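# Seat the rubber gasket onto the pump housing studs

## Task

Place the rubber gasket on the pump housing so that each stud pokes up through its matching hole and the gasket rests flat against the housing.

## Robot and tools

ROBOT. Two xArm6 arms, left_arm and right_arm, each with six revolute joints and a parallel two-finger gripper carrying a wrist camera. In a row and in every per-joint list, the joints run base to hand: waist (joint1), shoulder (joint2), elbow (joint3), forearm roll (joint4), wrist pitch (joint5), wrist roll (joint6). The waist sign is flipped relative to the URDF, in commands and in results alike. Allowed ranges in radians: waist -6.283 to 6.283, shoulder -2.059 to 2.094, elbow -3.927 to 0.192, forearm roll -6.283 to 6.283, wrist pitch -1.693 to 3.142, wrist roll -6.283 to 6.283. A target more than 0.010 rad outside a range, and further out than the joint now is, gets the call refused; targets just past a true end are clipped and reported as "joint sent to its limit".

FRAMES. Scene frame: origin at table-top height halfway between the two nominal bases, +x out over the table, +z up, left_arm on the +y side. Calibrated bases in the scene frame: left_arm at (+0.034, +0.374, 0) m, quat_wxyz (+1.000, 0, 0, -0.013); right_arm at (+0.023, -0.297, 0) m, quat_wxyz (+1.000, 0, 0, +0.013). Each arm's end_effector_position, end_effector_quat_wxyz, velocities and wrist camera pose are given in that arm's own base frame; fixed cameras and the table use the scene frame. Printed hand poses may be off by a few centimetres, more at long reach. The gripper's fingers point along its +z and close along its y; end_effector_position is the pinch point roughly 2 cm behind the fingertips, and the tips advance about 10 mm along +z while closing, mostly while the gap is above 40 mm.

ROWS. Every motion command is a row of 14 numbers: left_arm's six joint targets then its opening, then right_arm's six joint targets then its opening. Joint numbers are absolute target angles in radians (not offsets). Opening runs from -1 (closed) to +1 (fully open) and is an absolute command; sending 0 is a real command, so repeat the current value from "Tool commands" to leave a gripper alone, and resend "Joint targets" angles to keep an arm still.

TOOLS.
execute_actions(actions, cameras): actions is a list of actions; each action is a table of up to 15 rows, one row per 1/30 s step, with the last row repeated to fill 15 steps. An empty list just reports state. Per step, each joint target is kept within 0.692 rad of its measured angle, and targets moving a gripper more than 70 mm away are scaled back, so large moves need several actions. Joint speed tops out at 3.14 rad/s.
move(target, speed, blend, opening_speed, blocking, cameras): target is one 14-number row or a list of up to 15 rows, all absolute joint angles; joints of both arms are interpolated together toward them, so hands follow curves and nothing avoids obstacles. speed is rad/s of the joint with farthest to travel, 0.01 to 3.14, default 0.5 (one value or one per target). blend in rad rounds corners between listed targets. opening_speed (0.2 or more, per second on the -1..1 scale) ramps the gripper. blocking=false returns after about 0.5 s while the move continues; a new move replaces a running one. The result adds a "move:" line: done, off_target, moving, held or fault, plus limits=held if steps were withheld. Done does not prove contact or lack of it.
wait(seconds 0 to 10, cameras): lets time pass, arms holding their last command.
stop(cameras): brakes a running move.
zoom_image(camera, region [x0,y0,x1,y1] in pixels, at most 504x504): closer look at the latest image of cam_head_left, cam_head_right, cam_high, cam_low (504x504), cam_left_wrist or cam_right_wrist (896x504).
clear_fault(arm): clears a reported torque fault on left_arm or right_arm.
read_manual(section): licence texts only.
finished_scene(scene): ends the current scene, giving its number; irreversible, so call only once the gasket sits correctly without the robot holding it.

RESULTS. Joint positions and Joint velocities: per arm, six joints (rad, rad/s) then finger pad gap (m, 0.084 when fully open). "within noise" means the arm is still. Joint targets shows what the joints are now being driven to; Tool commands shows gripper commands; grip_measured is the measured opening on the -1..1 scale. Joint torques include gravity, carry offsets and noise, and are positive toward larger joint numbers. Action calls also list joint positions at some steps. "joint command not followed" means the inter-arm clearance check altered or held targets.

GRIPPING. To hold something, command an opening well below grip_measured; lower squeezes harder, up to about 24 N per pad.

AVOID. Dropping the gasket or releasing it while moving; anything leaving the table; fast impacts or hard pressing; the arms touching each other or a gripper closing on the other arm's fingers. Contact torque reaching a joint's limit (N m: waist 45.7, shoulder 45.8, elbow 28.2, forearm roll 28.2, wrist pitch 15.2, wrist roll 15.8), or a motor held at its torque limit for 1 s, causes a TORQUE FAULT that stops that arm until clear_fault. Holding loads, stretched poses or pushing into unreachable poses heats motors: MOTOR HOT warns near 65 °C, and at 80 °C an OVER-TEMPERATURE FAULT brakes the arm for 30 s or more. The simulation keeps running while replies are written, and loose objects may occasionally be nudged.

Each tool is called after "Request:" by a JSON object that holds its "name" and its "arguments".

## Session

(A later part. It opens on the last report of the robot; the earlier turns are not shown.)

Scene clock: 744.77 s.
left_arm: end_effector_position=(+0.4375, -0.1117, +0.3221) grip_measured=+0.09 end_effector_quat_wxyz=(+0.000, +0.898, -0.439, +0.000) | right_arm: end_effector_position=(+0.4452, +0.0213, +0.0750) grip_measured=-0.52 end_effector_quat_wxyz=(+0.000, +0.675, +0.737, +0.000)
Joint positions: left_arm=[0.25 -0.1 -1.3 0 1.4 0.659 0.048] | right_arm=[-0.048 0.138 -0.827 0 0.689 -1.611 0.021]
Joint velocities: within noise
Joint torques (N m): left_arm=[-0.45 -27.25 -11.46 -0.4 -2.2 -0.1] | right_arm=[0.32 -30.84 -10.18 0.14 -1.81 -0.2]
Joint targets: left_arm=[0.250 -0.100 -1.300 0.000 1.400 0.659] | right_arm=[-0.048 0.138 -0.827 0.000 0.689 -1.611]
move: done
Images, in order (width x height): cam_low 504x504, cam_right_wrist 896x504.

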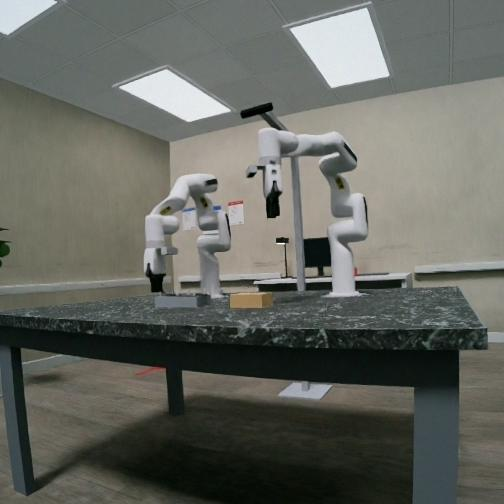

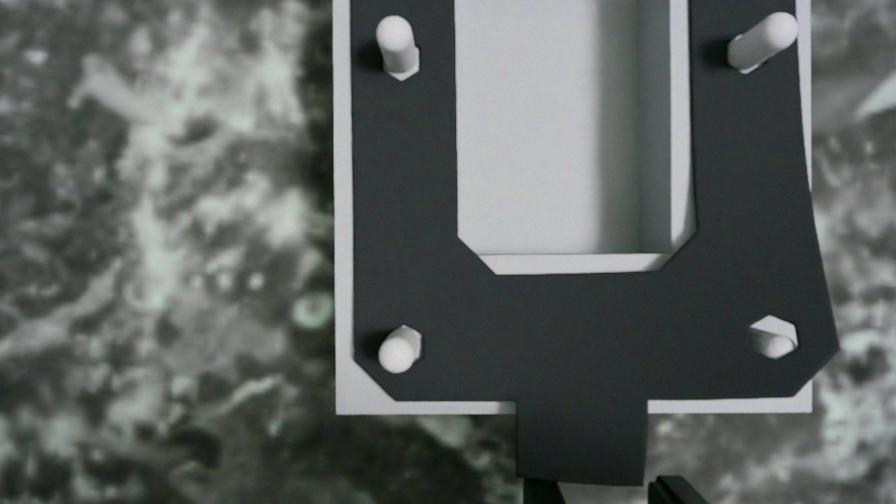

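Request:
{"name": "move", "arguments": {"target": [[0.25,-0.1,-1.3,0,1.4,0.6591,0.1,-0.0478,0.1376,-0.827,0,0.6894,-1.6107,-0.64],[0.25,-0.1,-1.3,0,1.4,0.6591,0.1,-0.0366,0.1376,-0.827,0,0.6894,-1.6219,-0.64]], "speed": 0.02, "opening_speed": 0.4, "cameras": ["cam_right_wrist","cam_low"]}}

Request:
{"name": "zoom_image", "arguments": {"camera": "cam_low", "region": [130, 260, 230, 320]}}

Scene clock: 752.57 s.
left_arm: end_effector_position=(+0.4375, -0.1117, +0.3221) grip_measured=+0.09 end_effector_quat_wxyz=(+0.000, +0.898, -0.439, +0.000) | right_arm: end_effector_position=(+0.4454, +0.0163, +0.0750) grip_measured=-0.66 end_effector_quat_wxyz=(+0.000, +0.675, +0.737, +0.000)
Joint positions: left_arm=[0.25 -0.1 -1.3 0 1.4 0.659 0.048] | right_arm=[-0.037 0.138 -0.827 0 0.689 -1.622 0.015]
Joint velocities: within noise
Joint torques (N m): left_arm=[-0.55 -27.14 -11.44 -0.3 -2.27 -0.03] | right_arm=[0.31 -31.92 -10.19 0.19 -1.69 -0.22]
Joint targets: left_arm=[0.250 -0.100 -1.300 0.000 1.400 0.659] | right_arm=[-0.037 0.138 -0.827 0.000 0.689 -1.622]
move: done
Images, in order (width x height): cam_low 504x504, cam_right_wrist 896x504.

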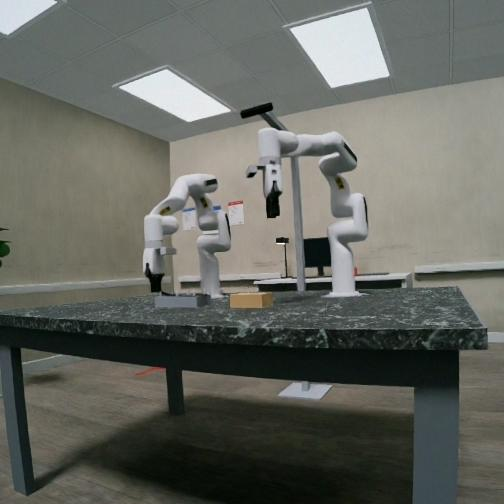

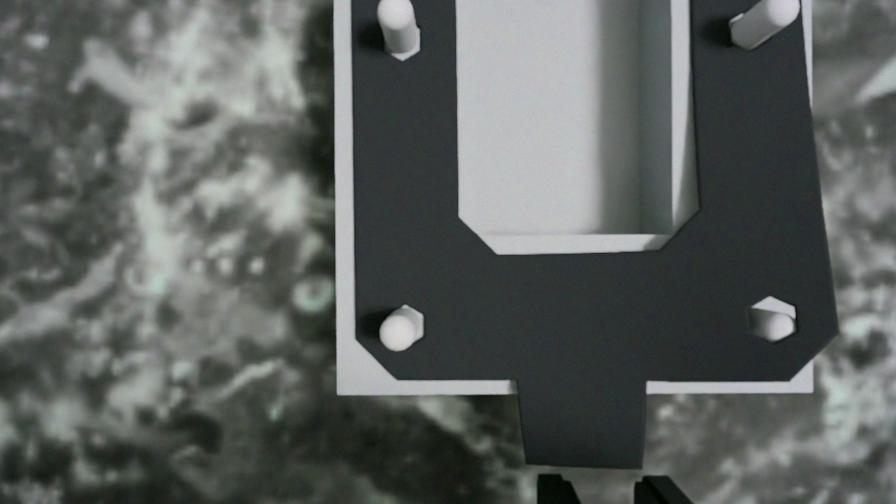

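Scaled by 5.040 from the camera's 504x504 image, which has a finer 720x720 frame.

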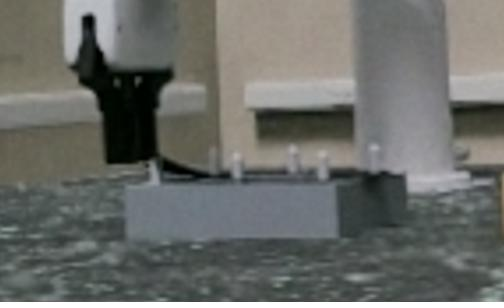

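Request:
{"name": "move", "arguments": {"target": [[0.25,-0.1,-1.3,0,1.4,0.6591,0.1,-0.0366,0.1376,-0.827,0,0.6894,-1.6219,0.1],[0.25,-0.1,-1.3,0,1.4,0.6591,0.1,-0.06,0.05,-0.8438,0,0.7938,-1.5925,0.1],[0.25,-0.1,-1.3,0,1.4,0.6591,0.1,-0.1397,0.1662,-1.0182,0,0.852,-1.5189,0.1],[0.25,-0.1,-1.3,0,1.4,0.6591,0.1,-0.1397,0.1662,-1.0182,0,0.852,-1.5189,-0.62],[0.25,-0.1,-1.3,0,1.4,0.6591,0.1,-0.1397,0.2549,-0.9805,0,0.7256,-1.5189,-0.62],[0.25,-0.1,-1.3,0,1.4,0.6591,0.1,-0.1397,0.1662,-1.0182,0,0.852,-1.5189,-0.62]], "speed": [0.1,0.15,0.25,0.2,0.07,0.1], "cameras": ["cam_right_wrist","cam_low","cam_head_left"]}}

Request:
{"name": "zoom_image", "arguments": {"camera": "cam_low", "region": [130, 260, 230, 320]}}

Request:
{"name": "zoom_image", "arguments": {"camera": "cam_head_left", "region": [275, 240, 365, 310]}}

Scene clock: 772.10 s.
left_arm: end_effector_position=(+0.4375, -0.1117, +0.3221) grip_measured=+0.09 end_effector_quat_wxyz=(+0.000, +0.898, -0.439, +0.000) | right_arm: end_effector_position=(+0.4799, +0.0675, +0.1200) grip_measured=-0.64 end_effector_quat_wxyz=(+0.000, +0.675, +0.737, +0.000)
Joint positions: left_arm=[0.25 -0.1 -1.3 0 1.4 0.659 0.048] | right_arm=[-0.14 0.166 -1.018 0 0.852 -1.519 0.016]
Joint velocities: within noise
Joint torques (N m): left_arm=[-0.5 -27.27 -11.36 -0.38 -2.23 0.02] | right_arm=[-0.33 -35.23 -11.34 -0.04 -1.52 -0.16]
Joint targets: left_arm=[0.250 -0.100 -1.300 0.000 1.400 0.659] | right_arm=[-0.140 0.166 -1.018 0.000 0.852 -1.519]
move: done
Images, in order (width x height): cam_head_left 504x504, cam_low 504x504, cam_right_wrist 896x504.

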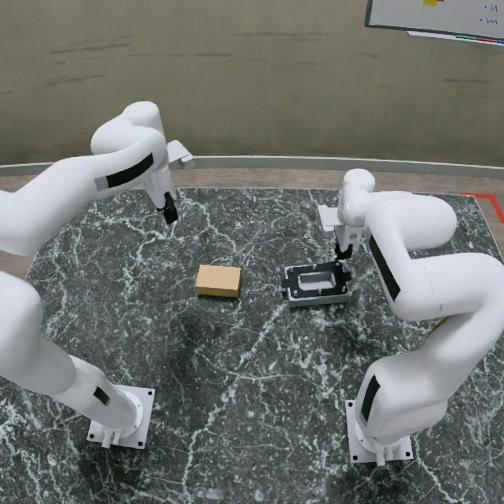

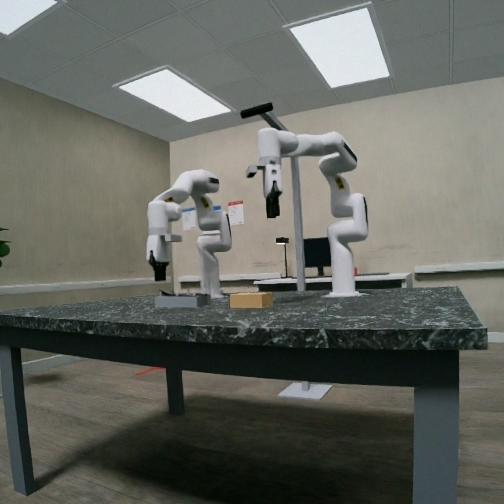

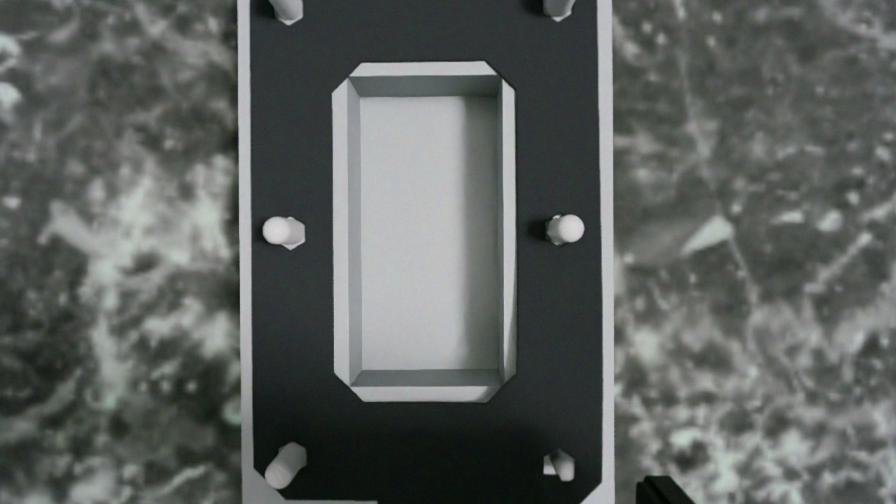

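Scaled by 5.040 from the camera's 504x504 image, which has a finer 720x720 frame.

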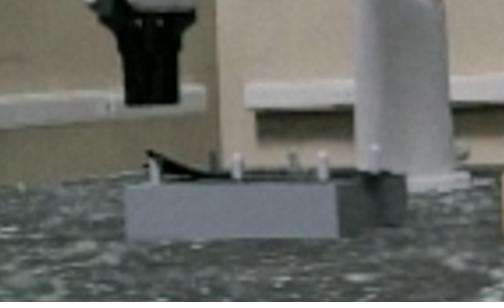

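Scaled by 5.600 from the camera's 504x504 image, which has a finer 720x720 frame.

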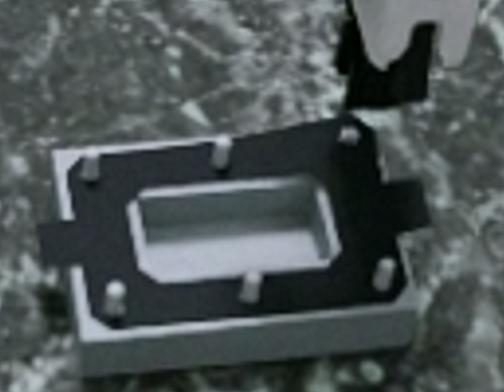

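Request:
{"name": "move", "arguments": {"target": [[0.25,-0.1,-1.3,0,1.4,0.6591,0.1,-0.066,0.05,-0.8438,0,0.7938,-1.5925,0.15],[0.25,-0.1,-1.3,0,1.4,0.6591,0.1,-0.066,0.1819,-0.8097,0,0.6278,-1.5925,0.15],[0.25,-0.1,-1.3,0,1.4,0.6591,0.1,-0.066,0.1819,-0.8097,0,0.6278,-1.5925,-0.62],[0.25,-0.1,-1.3,0,1.4,0.6591,0.1,-0.066,0.1115,-0.8281,0,0.7166,-1.5925,-0.62],[0.25,-0.1,-1.3,0,1.4,0.6591,0.1,-0.0547,0.1137,-0.8313,0,0.7176,-1.6038,-0.62]], "speed": [0.2,0.15,0.1,0.04,0.02], "opening_speed": 0.8, "cameras": ["cam_right_wrist","cam_low"]}}

Request:
{"name": "zoom_image", "arguments": {"camera": "cam_low", "region": [130, 260, 230, 320]}}

Scene clock: 787.77 s.
left_arm: end_effector_position=(+0.4375, -0.1117, +0.3221) grip_measured=+0.09 end_effector_quat_wxyz=(+0.000, +0.898, -0.439, +0.000) | right_arm: end_effector_position=(+0.4444, +0.0243, +0.0850) grip_measured=-0.64 end_effector_quat_wxyz=(+0.000, +0.675, +0.737, +0.000)
Joint positions: left_arm=[0.25 -0.1 -1.3 0 1.4 0.659 0.048] | right_arm=[-0.055 0.114 -0.831 0 0.718 -1.604 0.016]
Joint velocities: within noise
Joint torques (N m): left_arm=[-0.43 -27.41 -11.48 -0.45 -2.27 0.05] | right_arm=[0.3 -30.67 -10.85 0.15 -1.68 -0.25]
Joint targets: left_arm=[0.250 -0.100 -1.300 0.000 1.400 0.659] | right_arm=[-0.055 0.114 -0.831 0.000 0.718 -1.604]
move: done
Images, in order (width x height): cam_low 504x504, cam_right_wrist 896x504.

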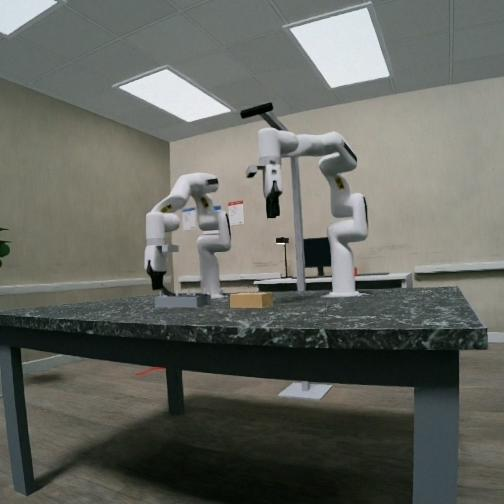

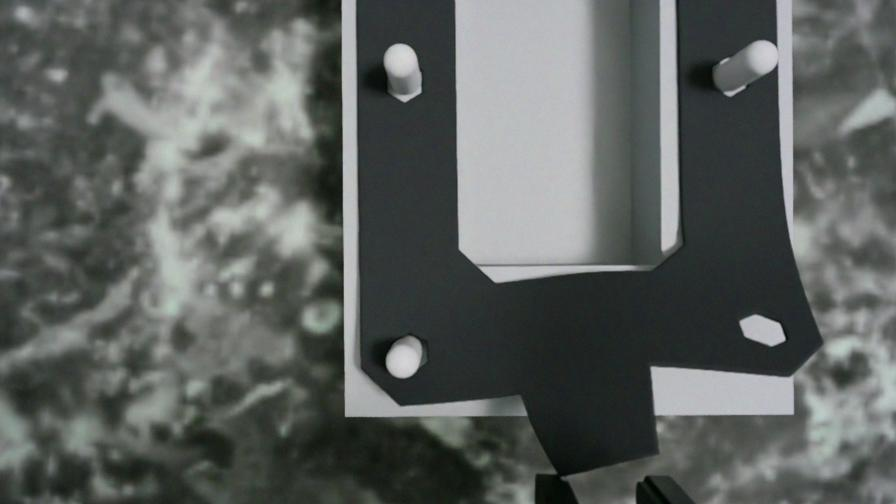

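Scaled by 5.040 from the camera's 504x504 image, which has a finer 720x720 frame.

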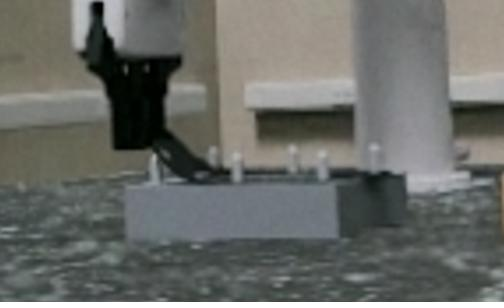

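Request:
{"name": "move", "arguments": {"target": [0.25,-0.1,-1.3,0,1.4,0.6591,0.1,-0.041,0.1173,-0.8356,0,0.7183,-1.6175,-0.66], "speed": 0.02, "opening_speed": 0.4, "cameras": ["cam_right_wrist"]}}

Scene clock: 792.40 s.
left_arm: end_effector_position=(+0.4375, -0.1117, +0.3221) grip_measured=+0.09 end_effector_quat_wxyz=(+0.000, +0.898, -0.439, +0.000) | right_arm: end_effector_position=(+0.4458, +0.0183, +0.0849) grip_measured=-0.68 end_effector_quat_wxyz=(+0.000, +0.675, +0.737, +0.000)
Joint positions: left_arm=[0.25 -0.1 -1.3 0 1.4 0.659 0.048] | right_arm=[-0.041 0.117 -0.836 0 0.718 -1.617 0.014]
Joint velocities: within noise
Joint torques (N m): left_arm=[-0.16 -27.44 -11.46 -0.33 -2.29 0.05] | right_arm=[0.24 -30.6 -10.69 0.14 -1.57 -0.27]
Joint targets: left_arm=[0.250 -0.100 -1.300 0.000 1.400 0.659] | right_arm=[-0.041 0.117 -0.836 0.000 0.718 -1.617]
move: done
Images, in order (width x height): cam_right_wrist 896x504.

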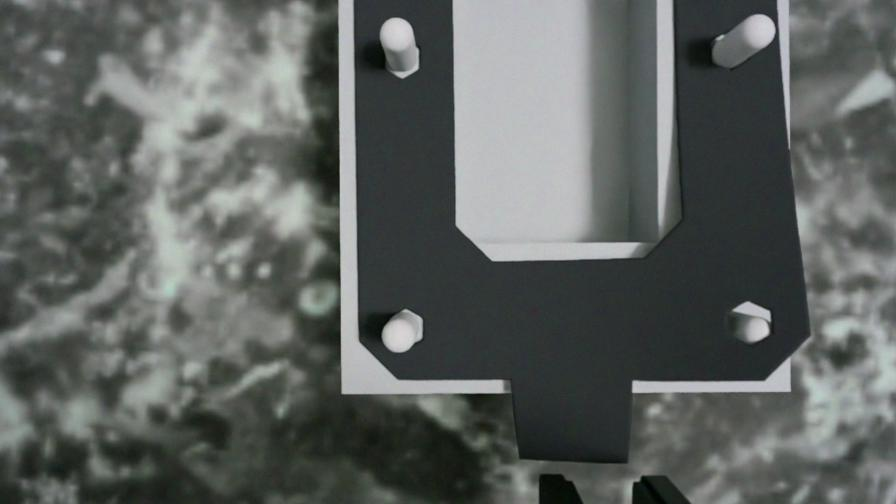

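Request:
{"name": "move", "arguments": {"target": [[0.25,-0.1,-1.3,0,1.4,0.6591,0.1,-0.0694,0.05,-0.8438,0,0.7938,-1.5891,0.15],[0.25,-0.1,-1.3,0,1.4,0.6591,0.1,-0.0694,0.1721,-0.8115,0,0.6394,-1.5891,0.15],[0.25,-0.1,-1.3,0,1.4,0.6591,0.1,-0.0694,0.1721,-0.8115,0,0.6394,-1.5891,-0.5],[0.25,-0.1,-1.3,0,1.4,0.6591,0.1,-0.0694,0.1115,-0.8281,0,0.7166,-1.5891,-0.5]], "speed": [0.1,0.15,0.1,0.03], "opening_speed": 0.6, "cameras": ["cam_right_wrist","cam_low"]}}

Request:
{"name": "zoom_image", "arguments": {"camera": "cam_low", "region": [130, 260, 230, 320]}}

Scene clock: 807.17 s.
left_arm: end_effector_position=(+0.4375, -0.1117, +0.3221) grip_measured=+0.09 end_effector_quat_wxyz=(+0.000, +0.898, -0.439, +0.000) | right_arm: end_effector_position=(+0.4432, +0.0308, +0.0849) grip_measured=-0.52 end_effector_quat_wxyz=(+0.000, +0.675, +0.737, +0.000)
Joint positions: left_arm=[0.25 -0.1 -1.3 0 1.4 0.659 0.048] | right_arm=[-0.069 0.112 -0.828 0 0.717 -1.589 0.021]
Joint velocities: within noise
Joint torques (N m): left_arm=[-0.25 -27.41 -11.31 -0.46 -2.32 0.17] | right_arm=[-0.12 -32.52 -11.06 0.21 -1.79 -0.13]
Joint targets: left_arm=[0.250 -0.100 -1.300 0.000 1.400 0.659] | right_arm=[-0.069 0.111 -0.828 0.000 0.717 -1.589]
move: done
Images, in order (width x height): cam_low 504x504, cam_right_wrist 896x504.

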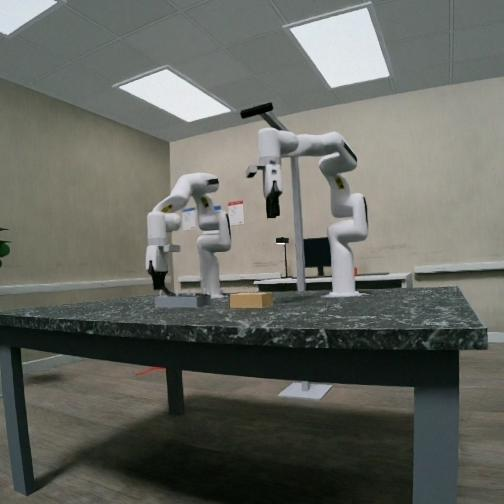

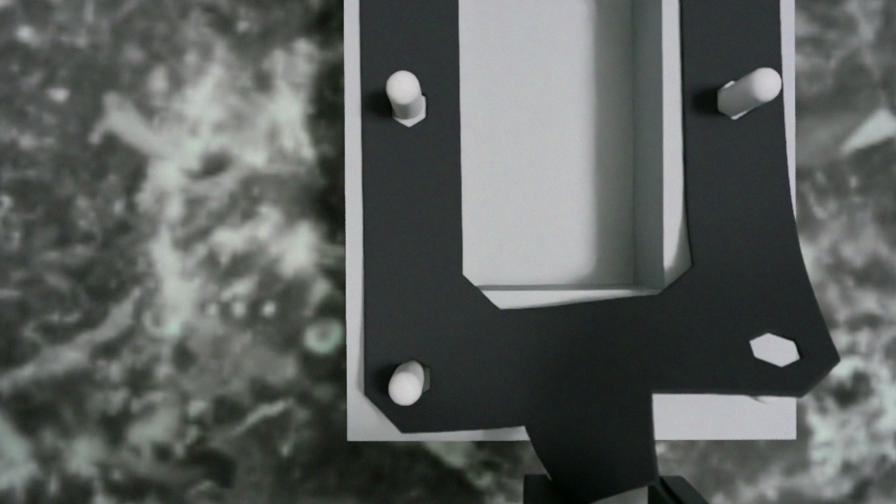

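Scaled by 5.040 from the camera's 504x504 image, which has a finer 720x720 frame.

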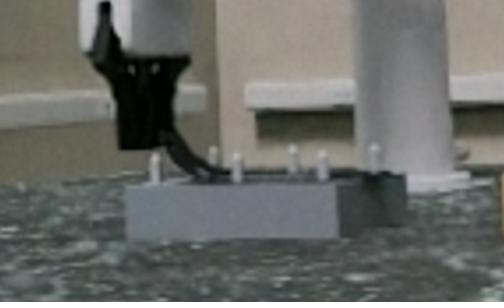

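Request:
{"name": "move", "arguments": {"target": [0.25,-0.1,-1.3,0,1.4,0.6591,0.1,-0.0604,0.1268,-0.8234,0,0.6966,-1.5981,-0.48], "speed": 0.02, "opening_speed": 0.4, "cameras": ["cam_right_wrist","cam_low"]}}

Request:
{"name": "zoom_image", "arguments": {"camera": "cam_low", "region": [130, 260, 230, 320]}}

Scene clock: 812.53 s.
left_arm: end_effector_position=(+0.4375, -0.1117, +0.3221) grip_measured=+0.09 end_effector_quat_wxyz=(+0.000, +0.898, -0.439, +0.000) | right_arm: end_effector_position=(+0.4434, +0.0268, +0.0780) grip_measured=-0.50 end_effector_quat_wxyz=(+0.000, +0.675, +0.737, +0.000)
Joint positions: left_arm=[0.25 -0.1 -1.3 0 1.4 0.659 0.048] | right_arm=[-0.06 0.127 -0.823 0 0.697 -1.598 0.022]
Joint velocities: within noise
Joint torques (N m): left_arm=[-0.34 -27.37 -11.48 -0.52 -2.32 0.02] | right_arm=[0.45 -31 -10.44 0.19 -2.01 -0.22]
Joint targets: left_arm=[0.250 -0.100 -1.300 0.000 1.400 0.659] | right_arm=[-0.060 0.127 -0.823 0.000 0.697 -1.598]
move: done
Images, in order (width x height): cam_low 504x504, cam_right_wrist 896x504.

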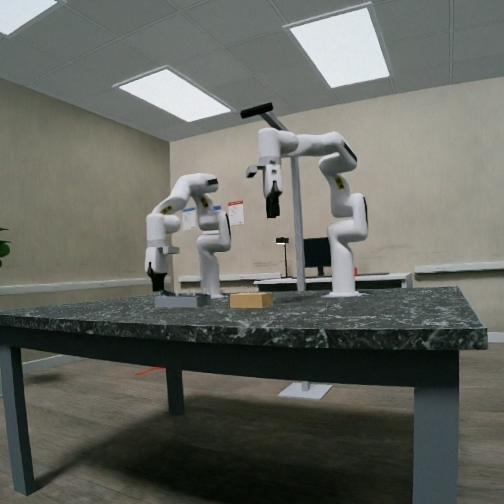

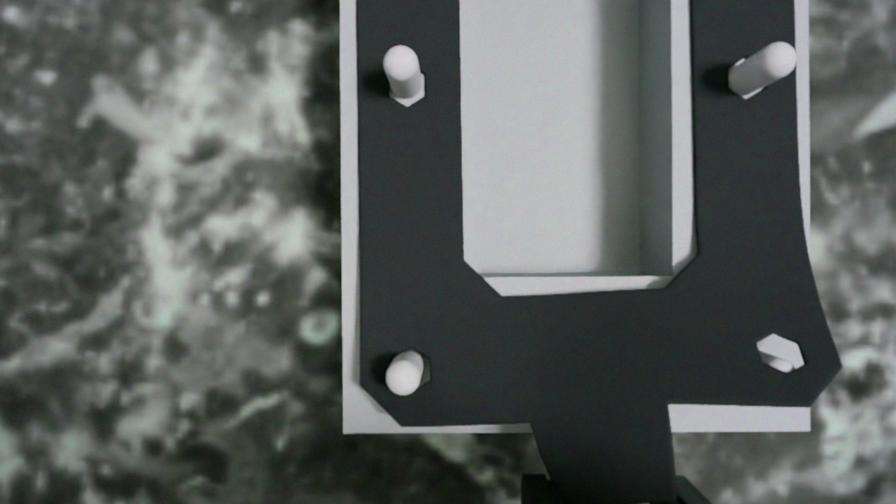

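Scaled by 5.040 from the camera's 504x504 image, which has a finer 720x720 frame.

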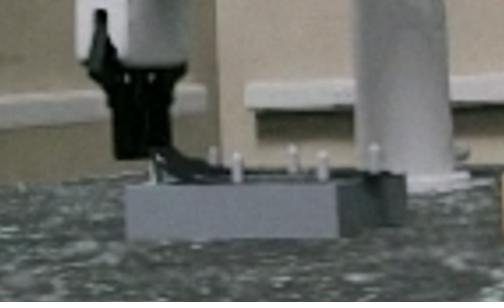

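Request:
{"name": "move", "arguments": {"target": [0.25,-0.1,-1.3,0,1.4,0.6591,0.1,-0.0512,0.134,-0.8258,0,0.6918,-1.6073,-0.5], "speed": 0.02, "opening_speed": 0.4, "cameras": ["cam_right_wrist","cam_low"]}}

Request:
{"name": "zoom_image", "arguments": {"camera": "cam_low", "region": [130, 260, 230, 320]}}

Scene clock: 817.57 s.
left_arm: end_effector_position=(+0.4375, -0.1117, +0.3221) grip_measured=+0.09 end_effector_quat_wxyz=(+0.000, +0.898, -0.439, +0.000) | right_arm: end_effector_position=(+0.4446, +0.0228, +0.0760) grip_measured=-0.52 end_effector_quat_wxyz=(+0.000, +0.675, +0.737, +0.000)
Joint positions: left_arm=[0.25 -0.1 -1.3 0 1.4 0.659 0.048] | right_arm=[-0.051 0.134 -0.826 0 0.692 -1.607 0.021]
Joint velocities: within noise
Joint torques (N m): left_arm=[-0.21 -27.58 -11.59 -0.5 -2.28 0] | right_arm=[0.56 -31.18 -10.74 0.14 -1.88 -0.3]
Joint targets: left_arm=[0.250 -0.100 -1.300 0.000 1.400 0.659] | right_arm=[-0.051 0.134 -0.826 0.000 0.692 -1.607]
move: done
Images, in order (width x height): cam_low 504x504, cam_right_wrist 896x504.

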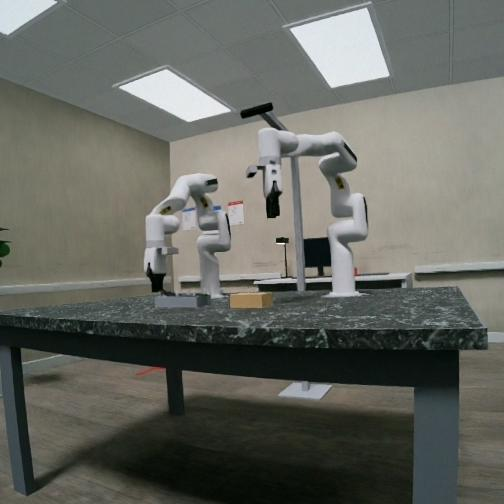

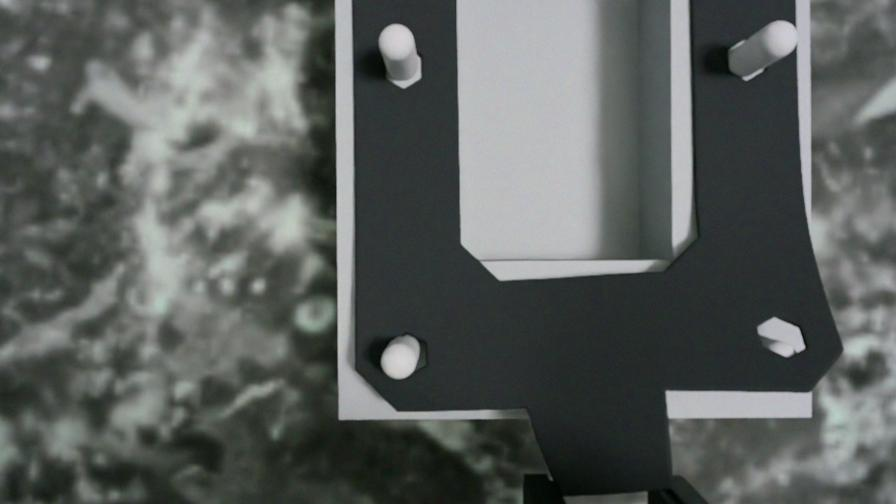

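Scaled by 5.040 from the camera's 504x504 image, which has a finer 720x720 frame.

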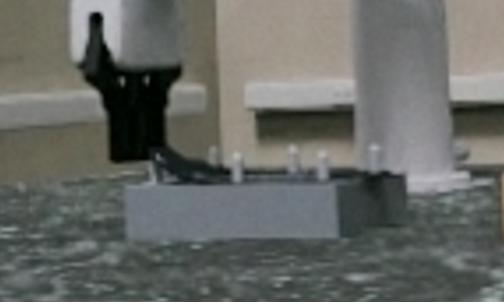

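Request:
{"name": "move", "arguments": {"target": [[0.25,-0.1,-1.3,0,1.4,0.6591,0.1,-0.0694,0.1115,-0.8281,0,0.7166,-1.5891,-0.5],[0.25,-0.1,-1.3,0,1.4,0.6591,0.1,-0.0694,0.1721,-0.8115,0,0.6394,-1.5891,-0.5],[0.25,-0.1,-1.3,0,1.4,0.6591,0.1,-0.0694,0.1721,-0.8115,0,0.6394,-1.5891,0.1],[0.25,-0.1,-1.3,0,1.4,0.6591,0.1,-0.0694,0.1721,-0.8115,0,0.6394,-1.5891,-0.52],[0.25,-0.1,-1.3,0,1.4,0.6591,0.1,-0.0694,0.0594,-0.8484,0,0.789,-1.5891,-0.52]], "speed": [0.05,0.05,0.1,0.1,0.03], "opening_speed": 0.6, "cameras": ["cam_right_wrist","cam_low"]}}

Request:
{"name": "zoom_image", "arguments": {"camera": "cam_low", "region": [130, 260, 230, 320]}}

Scene clock: 836.10 s.
left_arm: end_effector_position=(+0.4375, -0.1117, +0.3221) grip_measured=+0.09 end_effector_quat_wxyz=(+0.000, +0.898, -0.439, +0.000) | right_arm: end_effector_position=(+0.4429, +0.0308, +0.1100) grip_measured=-0.54 end_effector_quat_wxyz=(+0.000, +0.675, +0.737, +0.000)
Joint positions: left_arm=[0.25 -0.1 -1.3 0 1.4 0.659 0.048] | right_arm=[-0.069 0.059 -0.848 0 0.789 -1.589 0.02]
Joint velocities: within noise
Joint torques (N m): left_arm=[-0.09 -27.56 -11.4 -0.49 -2.16 0.03] | right_arm=[-0.07 -31.25 -11.06 0.15 -1.53 -0.15]
Joint targets: left_arm=[0.250 -0.100 -1.300 0.000 1.400 0.659] | right_arm=[-0.069 0.059 -0.848 0.000 0.789 -1.589]
move: done
Images, in order (width x height): cam_low 504x504, cam_right_wrist 896x504.

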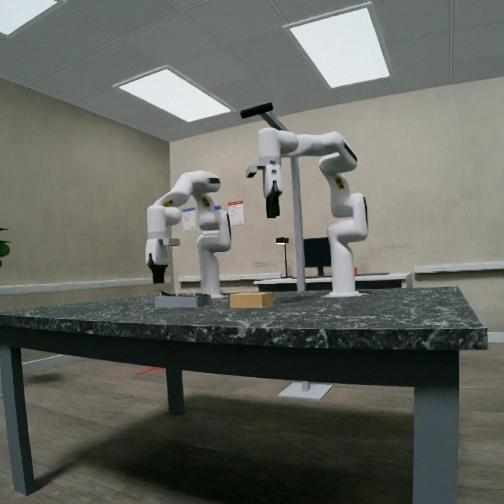

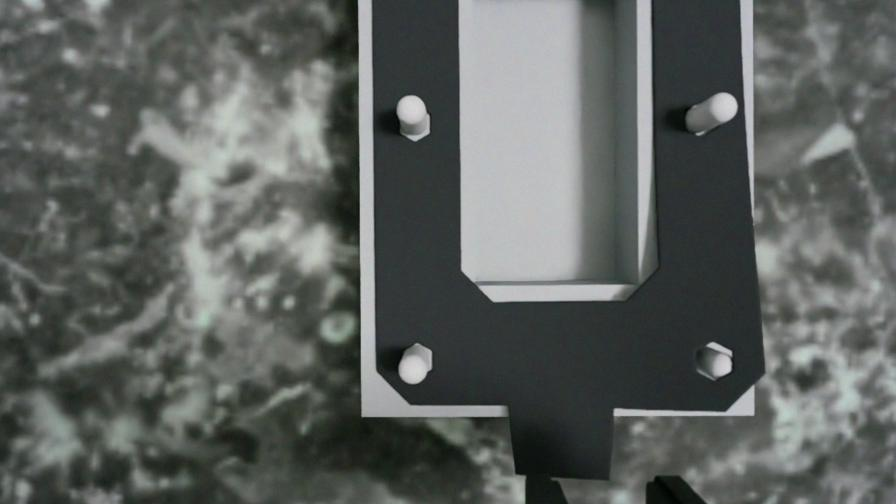

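Scaled by 5.040 from the camera's 504x504 image, which has a finer 720x720 frame.

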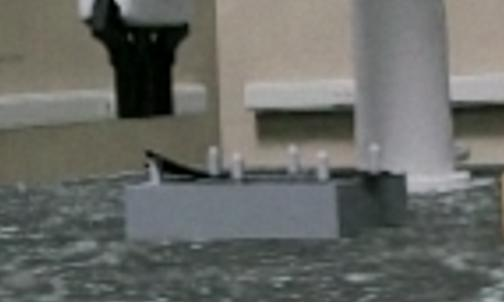

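Request:
{"name": "move", "arguments": {"target": [[0.25,-0.1,-1.3,0,1.4,0.6591,0.1,-0.1397,0.1662,-1.0182,0,0.852,-1.5189,-0.52],[0.25,-0.1,-1.3,0,1.4,0.6591,0.1,-0.14,0.2329,-0.9718,0,0.7389,-1.5186,-0.52],[0.25,-0.1,-1.3,0,1.4,0.6591,0.1,-0.1397,0.2487,-0.9874,0,0.7387,-1.5189,-0.52],[0.25,-0.1,-1.3,0,1.4,0.6591,0.1,-0.1397,0.2577,-0.9845,0,0.7268,-1.5189,-0.52],[0.25,-0.1,-1.3,0,1.4,0.6591,0.1,-0.1397,0.1662,-1.0182,0,0.852,-1.5189,-0.52]], "speed": [0.15,0.06,0.03,0.03,0.1], "cameras": ["cam_right_wrist","cam_low","cam_head_left"]}}

Request:
{"name": "zoom_image", "arguments": {"camera": "cam_low", "region": [130, 260, 230, 320]}}

Request:
{"name": "zoom_image", "arguments": {"camera": "cam_right_wrist", "region": [480, 404, 640, 504]}}

Scene clock: 854.60 s.
left_arm: end_effector_position=(+0.4375, -0.1117, +0.3221) grip_measured=+0.09 end_effector_quat_wxyz=(+0.000, +0.898, -0.439, +0.000) | right_arm: end_effector_position=(+0.4799, +0.0675, +0.1200) grip_measured=-0.54 end_effector_quat_wxyz=(+0.000, +0.675, +0.737, +0.000)
Joint positions: left_arm=[0.25 -0.1 -1.3 0 1.4 0.659 0.048] | right_arm=[-0.14 0.166 -1.018 0 0.852 -1.519 0.02]
Joint velocities: within noise
Joint torques (N m): left_arm=[-0.11 -27.68 -11.46 -0.46 -2.2 -0.06] | right_arm=[-0.61 -35.3 -11.33 0.22 -1.48 -0.11]
Joint targets: left_arm=[0.250 -0.100 -1.300 0.000 1.400 0.659] | right_arm=[-0.140 0.166 -1.018 0.000 0.852 -1.519]
move: done
Images, in order (width x height): cam_head_left 504x504, cam_low 504x504, cam_right_wrist 896x504.

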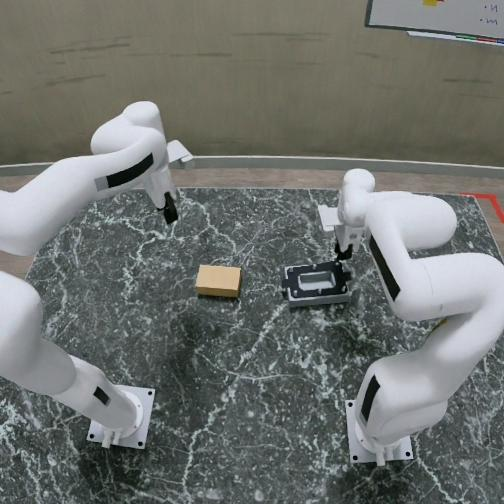

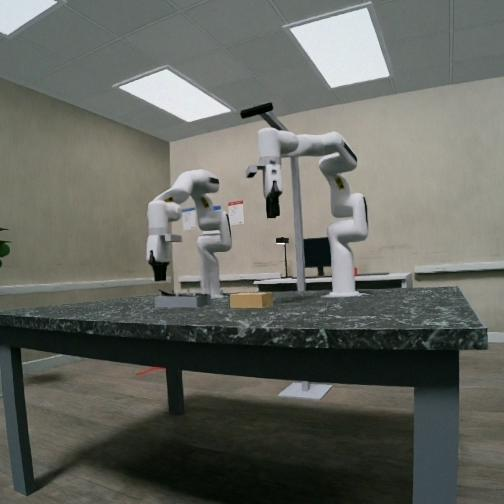

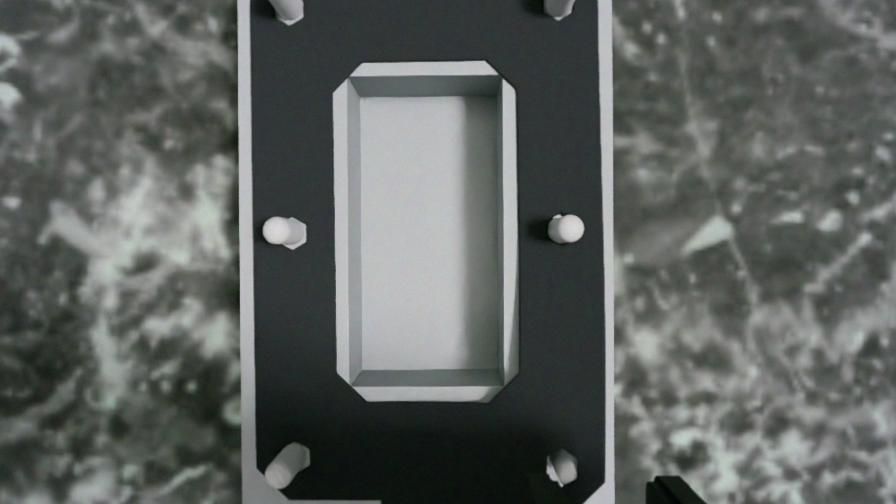

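Scaled by 5.040 from the camera's 504x504 image, which has a finer 720x720 frame.

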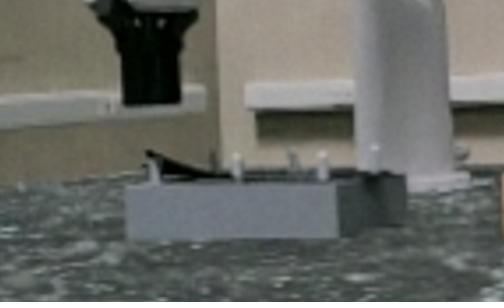

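Scaled by 3.150 from the camera's 896x504 image, which has a finer 1280x720 frame.

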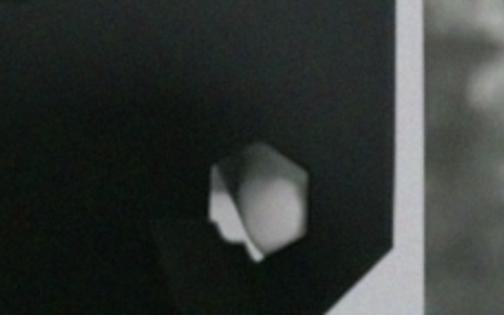

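Request:
{"name": "move", "arguments": {"target": [[0.25,-0.1,-1.3,0,1.4,0.6591,0.1,-0.1401,0.2315,-0.9627,0,0.7312,-1.5185,-0.46],[0.25,-0.1,-1.3,0,1.4,0.6591,0.1,-0.1395,0.2529,-0.9932,0,0.7403,-1.5191,-0.46],[0.25,-0.1,-1.3,0,1.4,0.6591,0.1,-0.1395,0.2622,-0.9908,0,0.7286,-1.5191,-0.46],[0.25,-0.1,-1.3,0,1.4,0.6591,0.1,-0.1397,0.1662,-1.0182,0,0.852,-1.5189,-0.46]], "speed": [0.06,0.03,0.03,0.1], "cameras": ["cam_right_wrist","cam_low","cam_head_left"]}}

Request:
{"name": "zoom_image", "arguments": {"camera": "cam_low", "region": [130, 260, 230, 320]}}

Request:
{"name": "zoom_image", "arguments": {"camera": "cam_right_wrist", "region": [480, 404, 640, 504]}}

Scene clock: 872.37 s.
left_arm: end_effector_position=(+0.4375, -0.1117, +0.3221) grip_measured=+0.09 end_effector_quat_wxyz=(+0.000, +0.898, -0.439, +0.000) | right_arm: end_effector_position=(+0.4799, +0.0675, +0.1200) grip_measured=-0.48 end_effector_quat_wxyz=(+0.000, +0.675, +0.737, +0.000)
Joint positions: left_arm=[0.25 -0.1 -1.3 0 1.4 0.659 0.048] | right_arm=[-0.14 0.166 -1.018 0 0.852 -1.519 0.023]
Joint velocities: within noise
Joint torques (N m): left_arm=[0.05 -27.72 -11.55 -0.35 -2.19 0.02] | right_arm=[-0.9 -35.32 -11.39 0.18 -1.58 0.08]
Joint targets: left_arm=[0.250 -0.100 -1.300 0.000 1.400 0.659] | right_arm=[-0.140 0.166 -1.018 0.000 0.852 -1.519]
move: done
Images, in order (width x height): cam_head_left 504x504, cam_low 504x504, cam_right_wrist 896x504.

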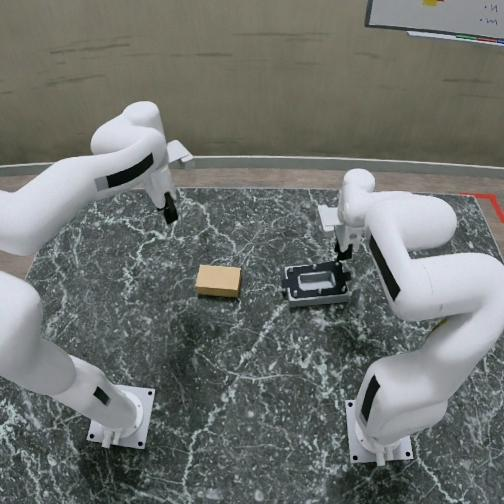

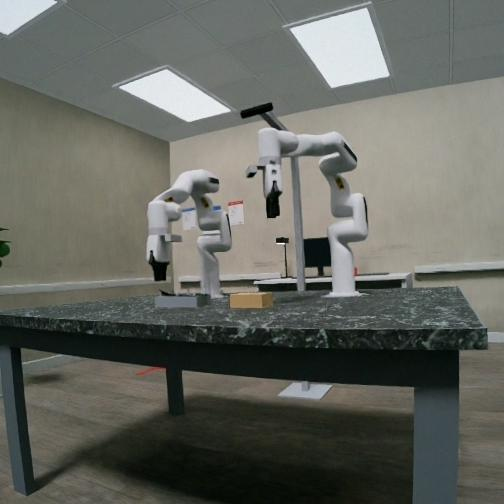

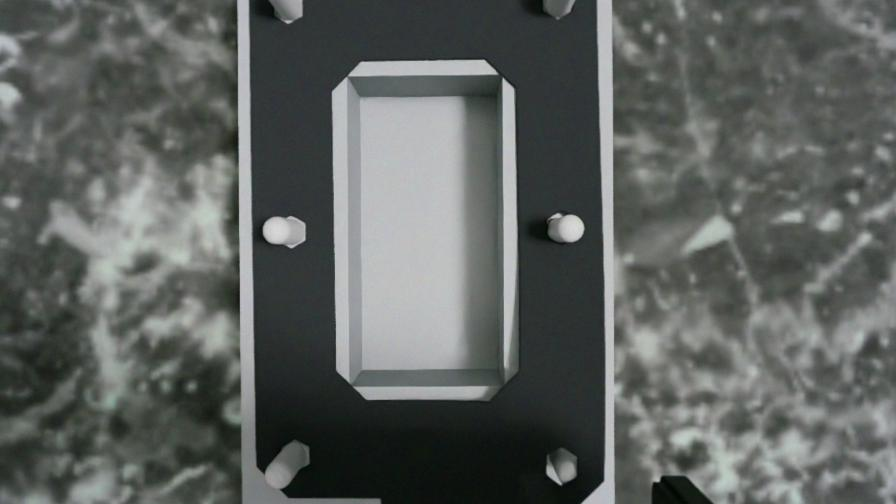

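Scaled by 5.040 from the camera's 504x504 image, which has a finer 720x720 frame.

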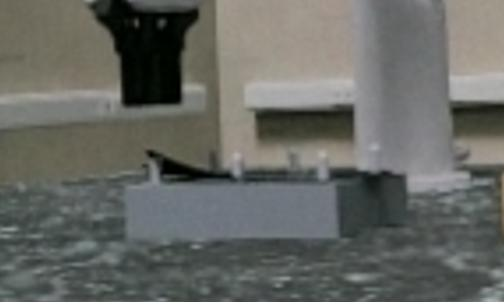

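Scaled by 3.150 from the camera's 896x504 image, which has a finer 1280x720 frame.

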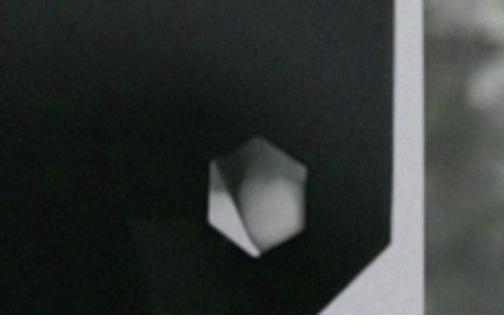

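Request:
{"name": "move", "arguments": {"target": [[0.25,-0.1,-1.3,0,1.4,0.6591,0.1,-0.1546,0.2251,-0.9712,0,0.7461,-1.504,-0.46],[0.25,-0.1,-1.3,0,1.4,0.6591,0.1,-0.1546,0.2394,-0.9669,0,0.7275,-1.504,-0.46],[0.25,-0.1,-1.3,0,1.4,0.6591,0.1,-0.1334,0.255,-0.9892,0,0.7342,-1.5252,-0.46],[0.25,-0.1,-1.3,0,1.4,0.6591,0.1,-0.1334,0.2606,-0.9885,0,0.7279,-1.5252,-0.46],[0.25,-0.1,-1.3,0,1.4,0.6591,0.1,-0.1397,0.1662,-1.0182,0,0.852,-1.5189,-0.46]], "speed": [0.06,0.04,0.02,0.03,0.1], "cameras": ["cam_right_wrist","cam_low","cam_head_left"]}}

Request:
{"name": "zoom_image", "arguments": {"camera": "cam_low", "region": [130, 260, 230, 320]}}

Request:
{"name": "zoom_image", "arguments": {"camera": "cam_right_wrist", "region": [480, 404, 640, 504]}}

Scene clock: 891.60 s.
left_arm: end_effector_position=(+0.4375, -0.1117, +0.3221) grip_measured=+0.09 end_effector_quat_wxyz=(+0.000, +0.898, -0.439, +0.000) | right_arm: end_effector_position=(+0.4799, +0.0675, +0.1200) grip_measured=-0.48 end_effector_quat_wxyz=(+0.000, +0.675, +0.737, +0.000)
Joint positions: left_arm=[0.25 -0.1 -1.3 0 1.4 0.659 0.048] | right_arm=[-0.14 0.166 -1.018 0 0.852 -1.519 0.023]
Joint velocities: within noise
Joint torques (N m): left_arm=[0.21 -27.74 -11.46 -0.63 -2.27 -0.05] | right_arm=[-0.82 -35.27 -11.42 0.18 -1.55 0.05]
Joint targets: left_arm=[0.250 -0.100 -1.300 0.000 1.400 0.659] | right_arm=[-0.140 0.166 -1.018 0.000 0.852 -1.519]
move: done
Images, in order (width x height): cam_head_left 504x504, cam_low 504x504, cam_right_wrist 896x504.

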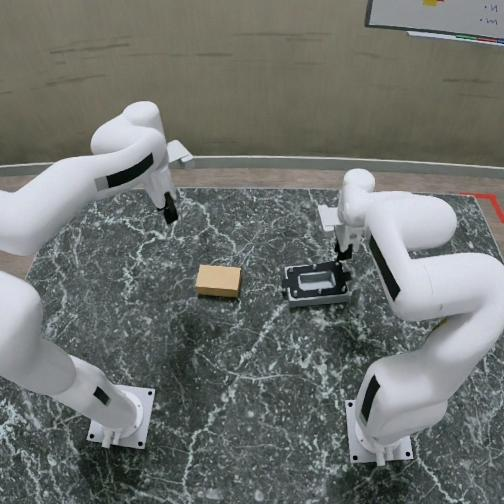

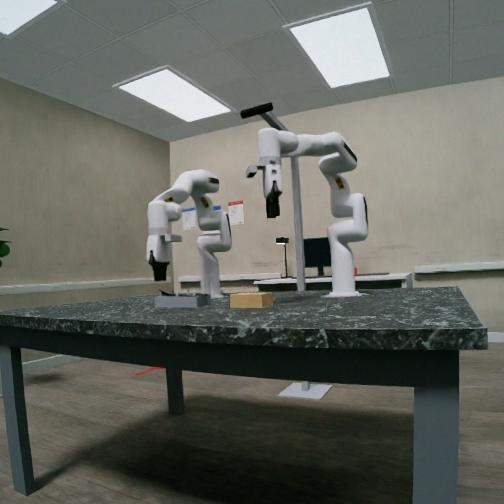

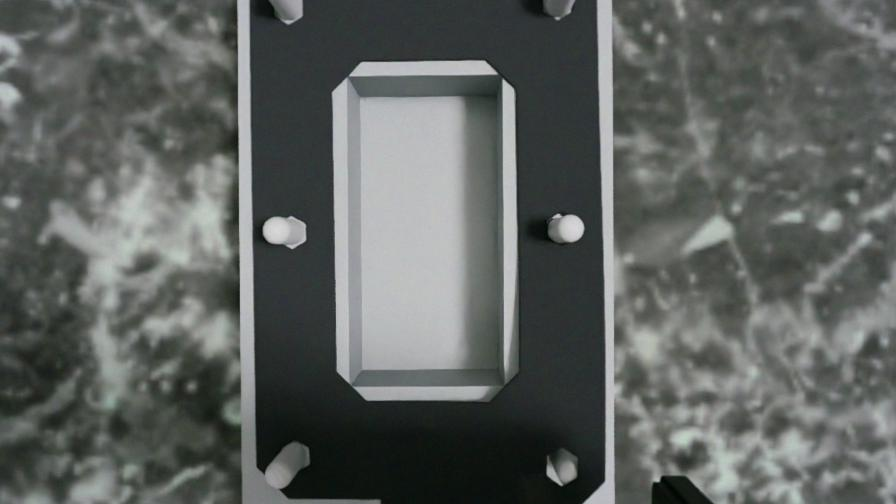

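Scaled by 5.040 from the camera's 504x504 image, which has a finer 720x720 frame.

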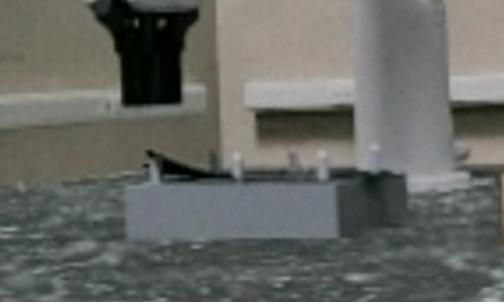

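Scaled by 3.150 from the camera's 896x504 image, which has a finer 1280x720 frame.

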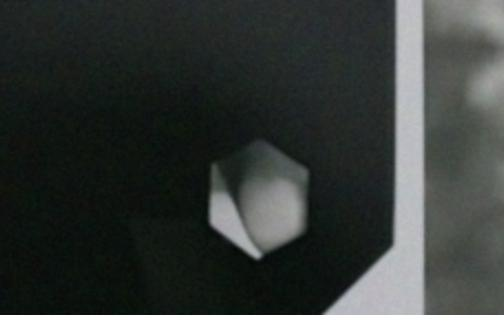

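Request:
{"name": "move", "arguments": {"target": [[0.25,-0.1,-1.3,0,1.4,0.6591,0.1,-0.0694,0.05,-0.8438,0,0.7938,-1.5891,0.15],[0.25,-0.1,-1.3,0,1.4,0.6591,0.1,-0.0694,0.1721,-0.8115,0,0.6394,-1.5891,0.15],[0.25,-0.1,-1.3,0,1.4,0.6591,0.1,-0.0694,0.1721,-0.8115,0,0.6394,-1.5891,-0.5],[0.25,-0.1,-1.3,0,1.4,0.6591,0.1,-0.0694,0.1115,-0.8281,0,0.7166,-1.5891,-0.5],[0.25,-0.1,-1.3,0,1.4,0.6591,0.1,-0.0557,0.1121,-0.8328,0,0.7207,-1.6028,-0.5]], "speed": [0.2,0.15,0.1,0.03,0.02], "opening_speed": 0.6, "cameras": ["cam_right_wrist","cam_low"]}}

Request:
{"name": "zoom_image", "arguments": {"camera": "cam_low", "region": [130, 260, 230, 320]}}

Scene clock: 908.87 s.
left_arm: end_effector_position=(+0.4375, -0.1117, +0.3221) grip_measured=+0.09 end_effector_quat_wxyz=(+0.000, +0.898, -0.439, +0.000) | right_arm: end_effector_position=(+0.4445, +0.0248, +0.0860) grip_measured=-0.52 end_effector_quat_wxyz=(+0.000, +0.675, +0.737, +0.000)
Joint positions: left_arm=[0.25 -0.1 -1.3 0 1.4 0.659 0.048] | right_arm=[-0.056 0.112 -0.833 0 0.721 -1.603 0.021]
Joint velocities: within noise
Joint torques (N m): left_arm=[0.02 -27.77 -11.33 -0.7 -2.17 0.01] | right_arm=[0.44 -30.56 -10.68 0.14 -1.55 -0.16]
Joint targets: left_arm=[0.250 -0.100 -1.300 0.000 1.400 0.659] | right_arm=[-0.056 0.112 -0.833 0.000 0.721 -1.603]
move: done
Images, in order (width x height): cam_low 504x504, cam_right_wrist 896x504.

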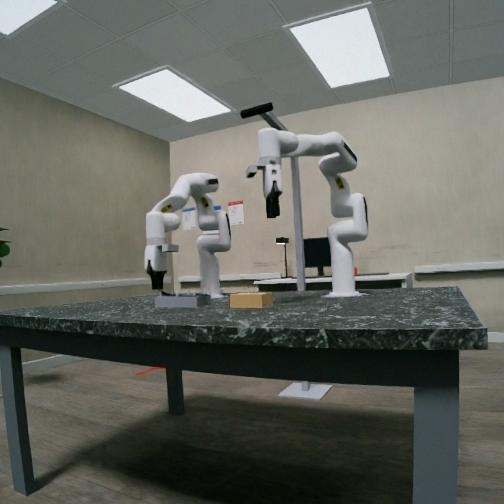

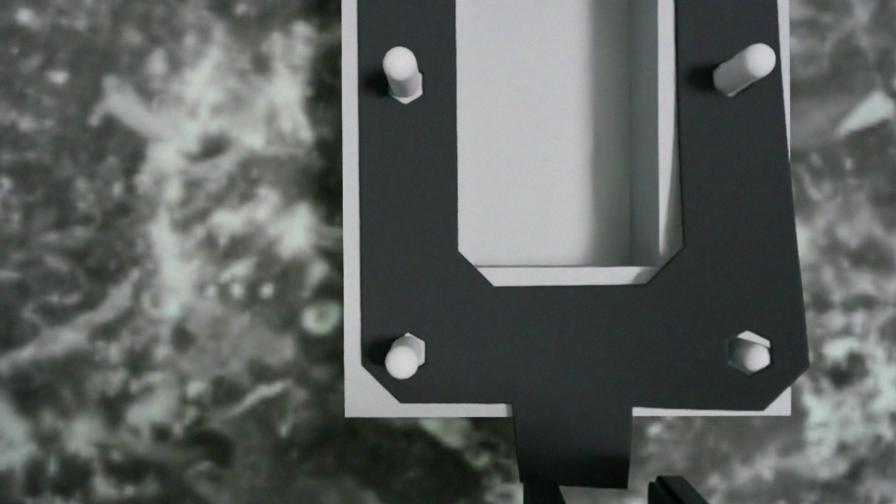

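Scaled by 5.040 from the camera's 504x504 image, which has a finer 720x720 frame.

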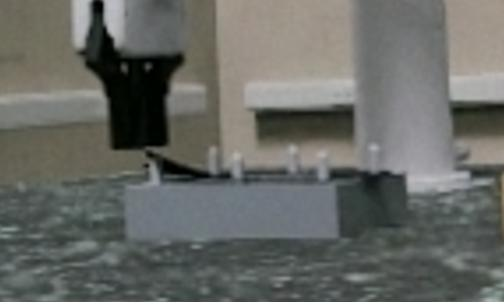

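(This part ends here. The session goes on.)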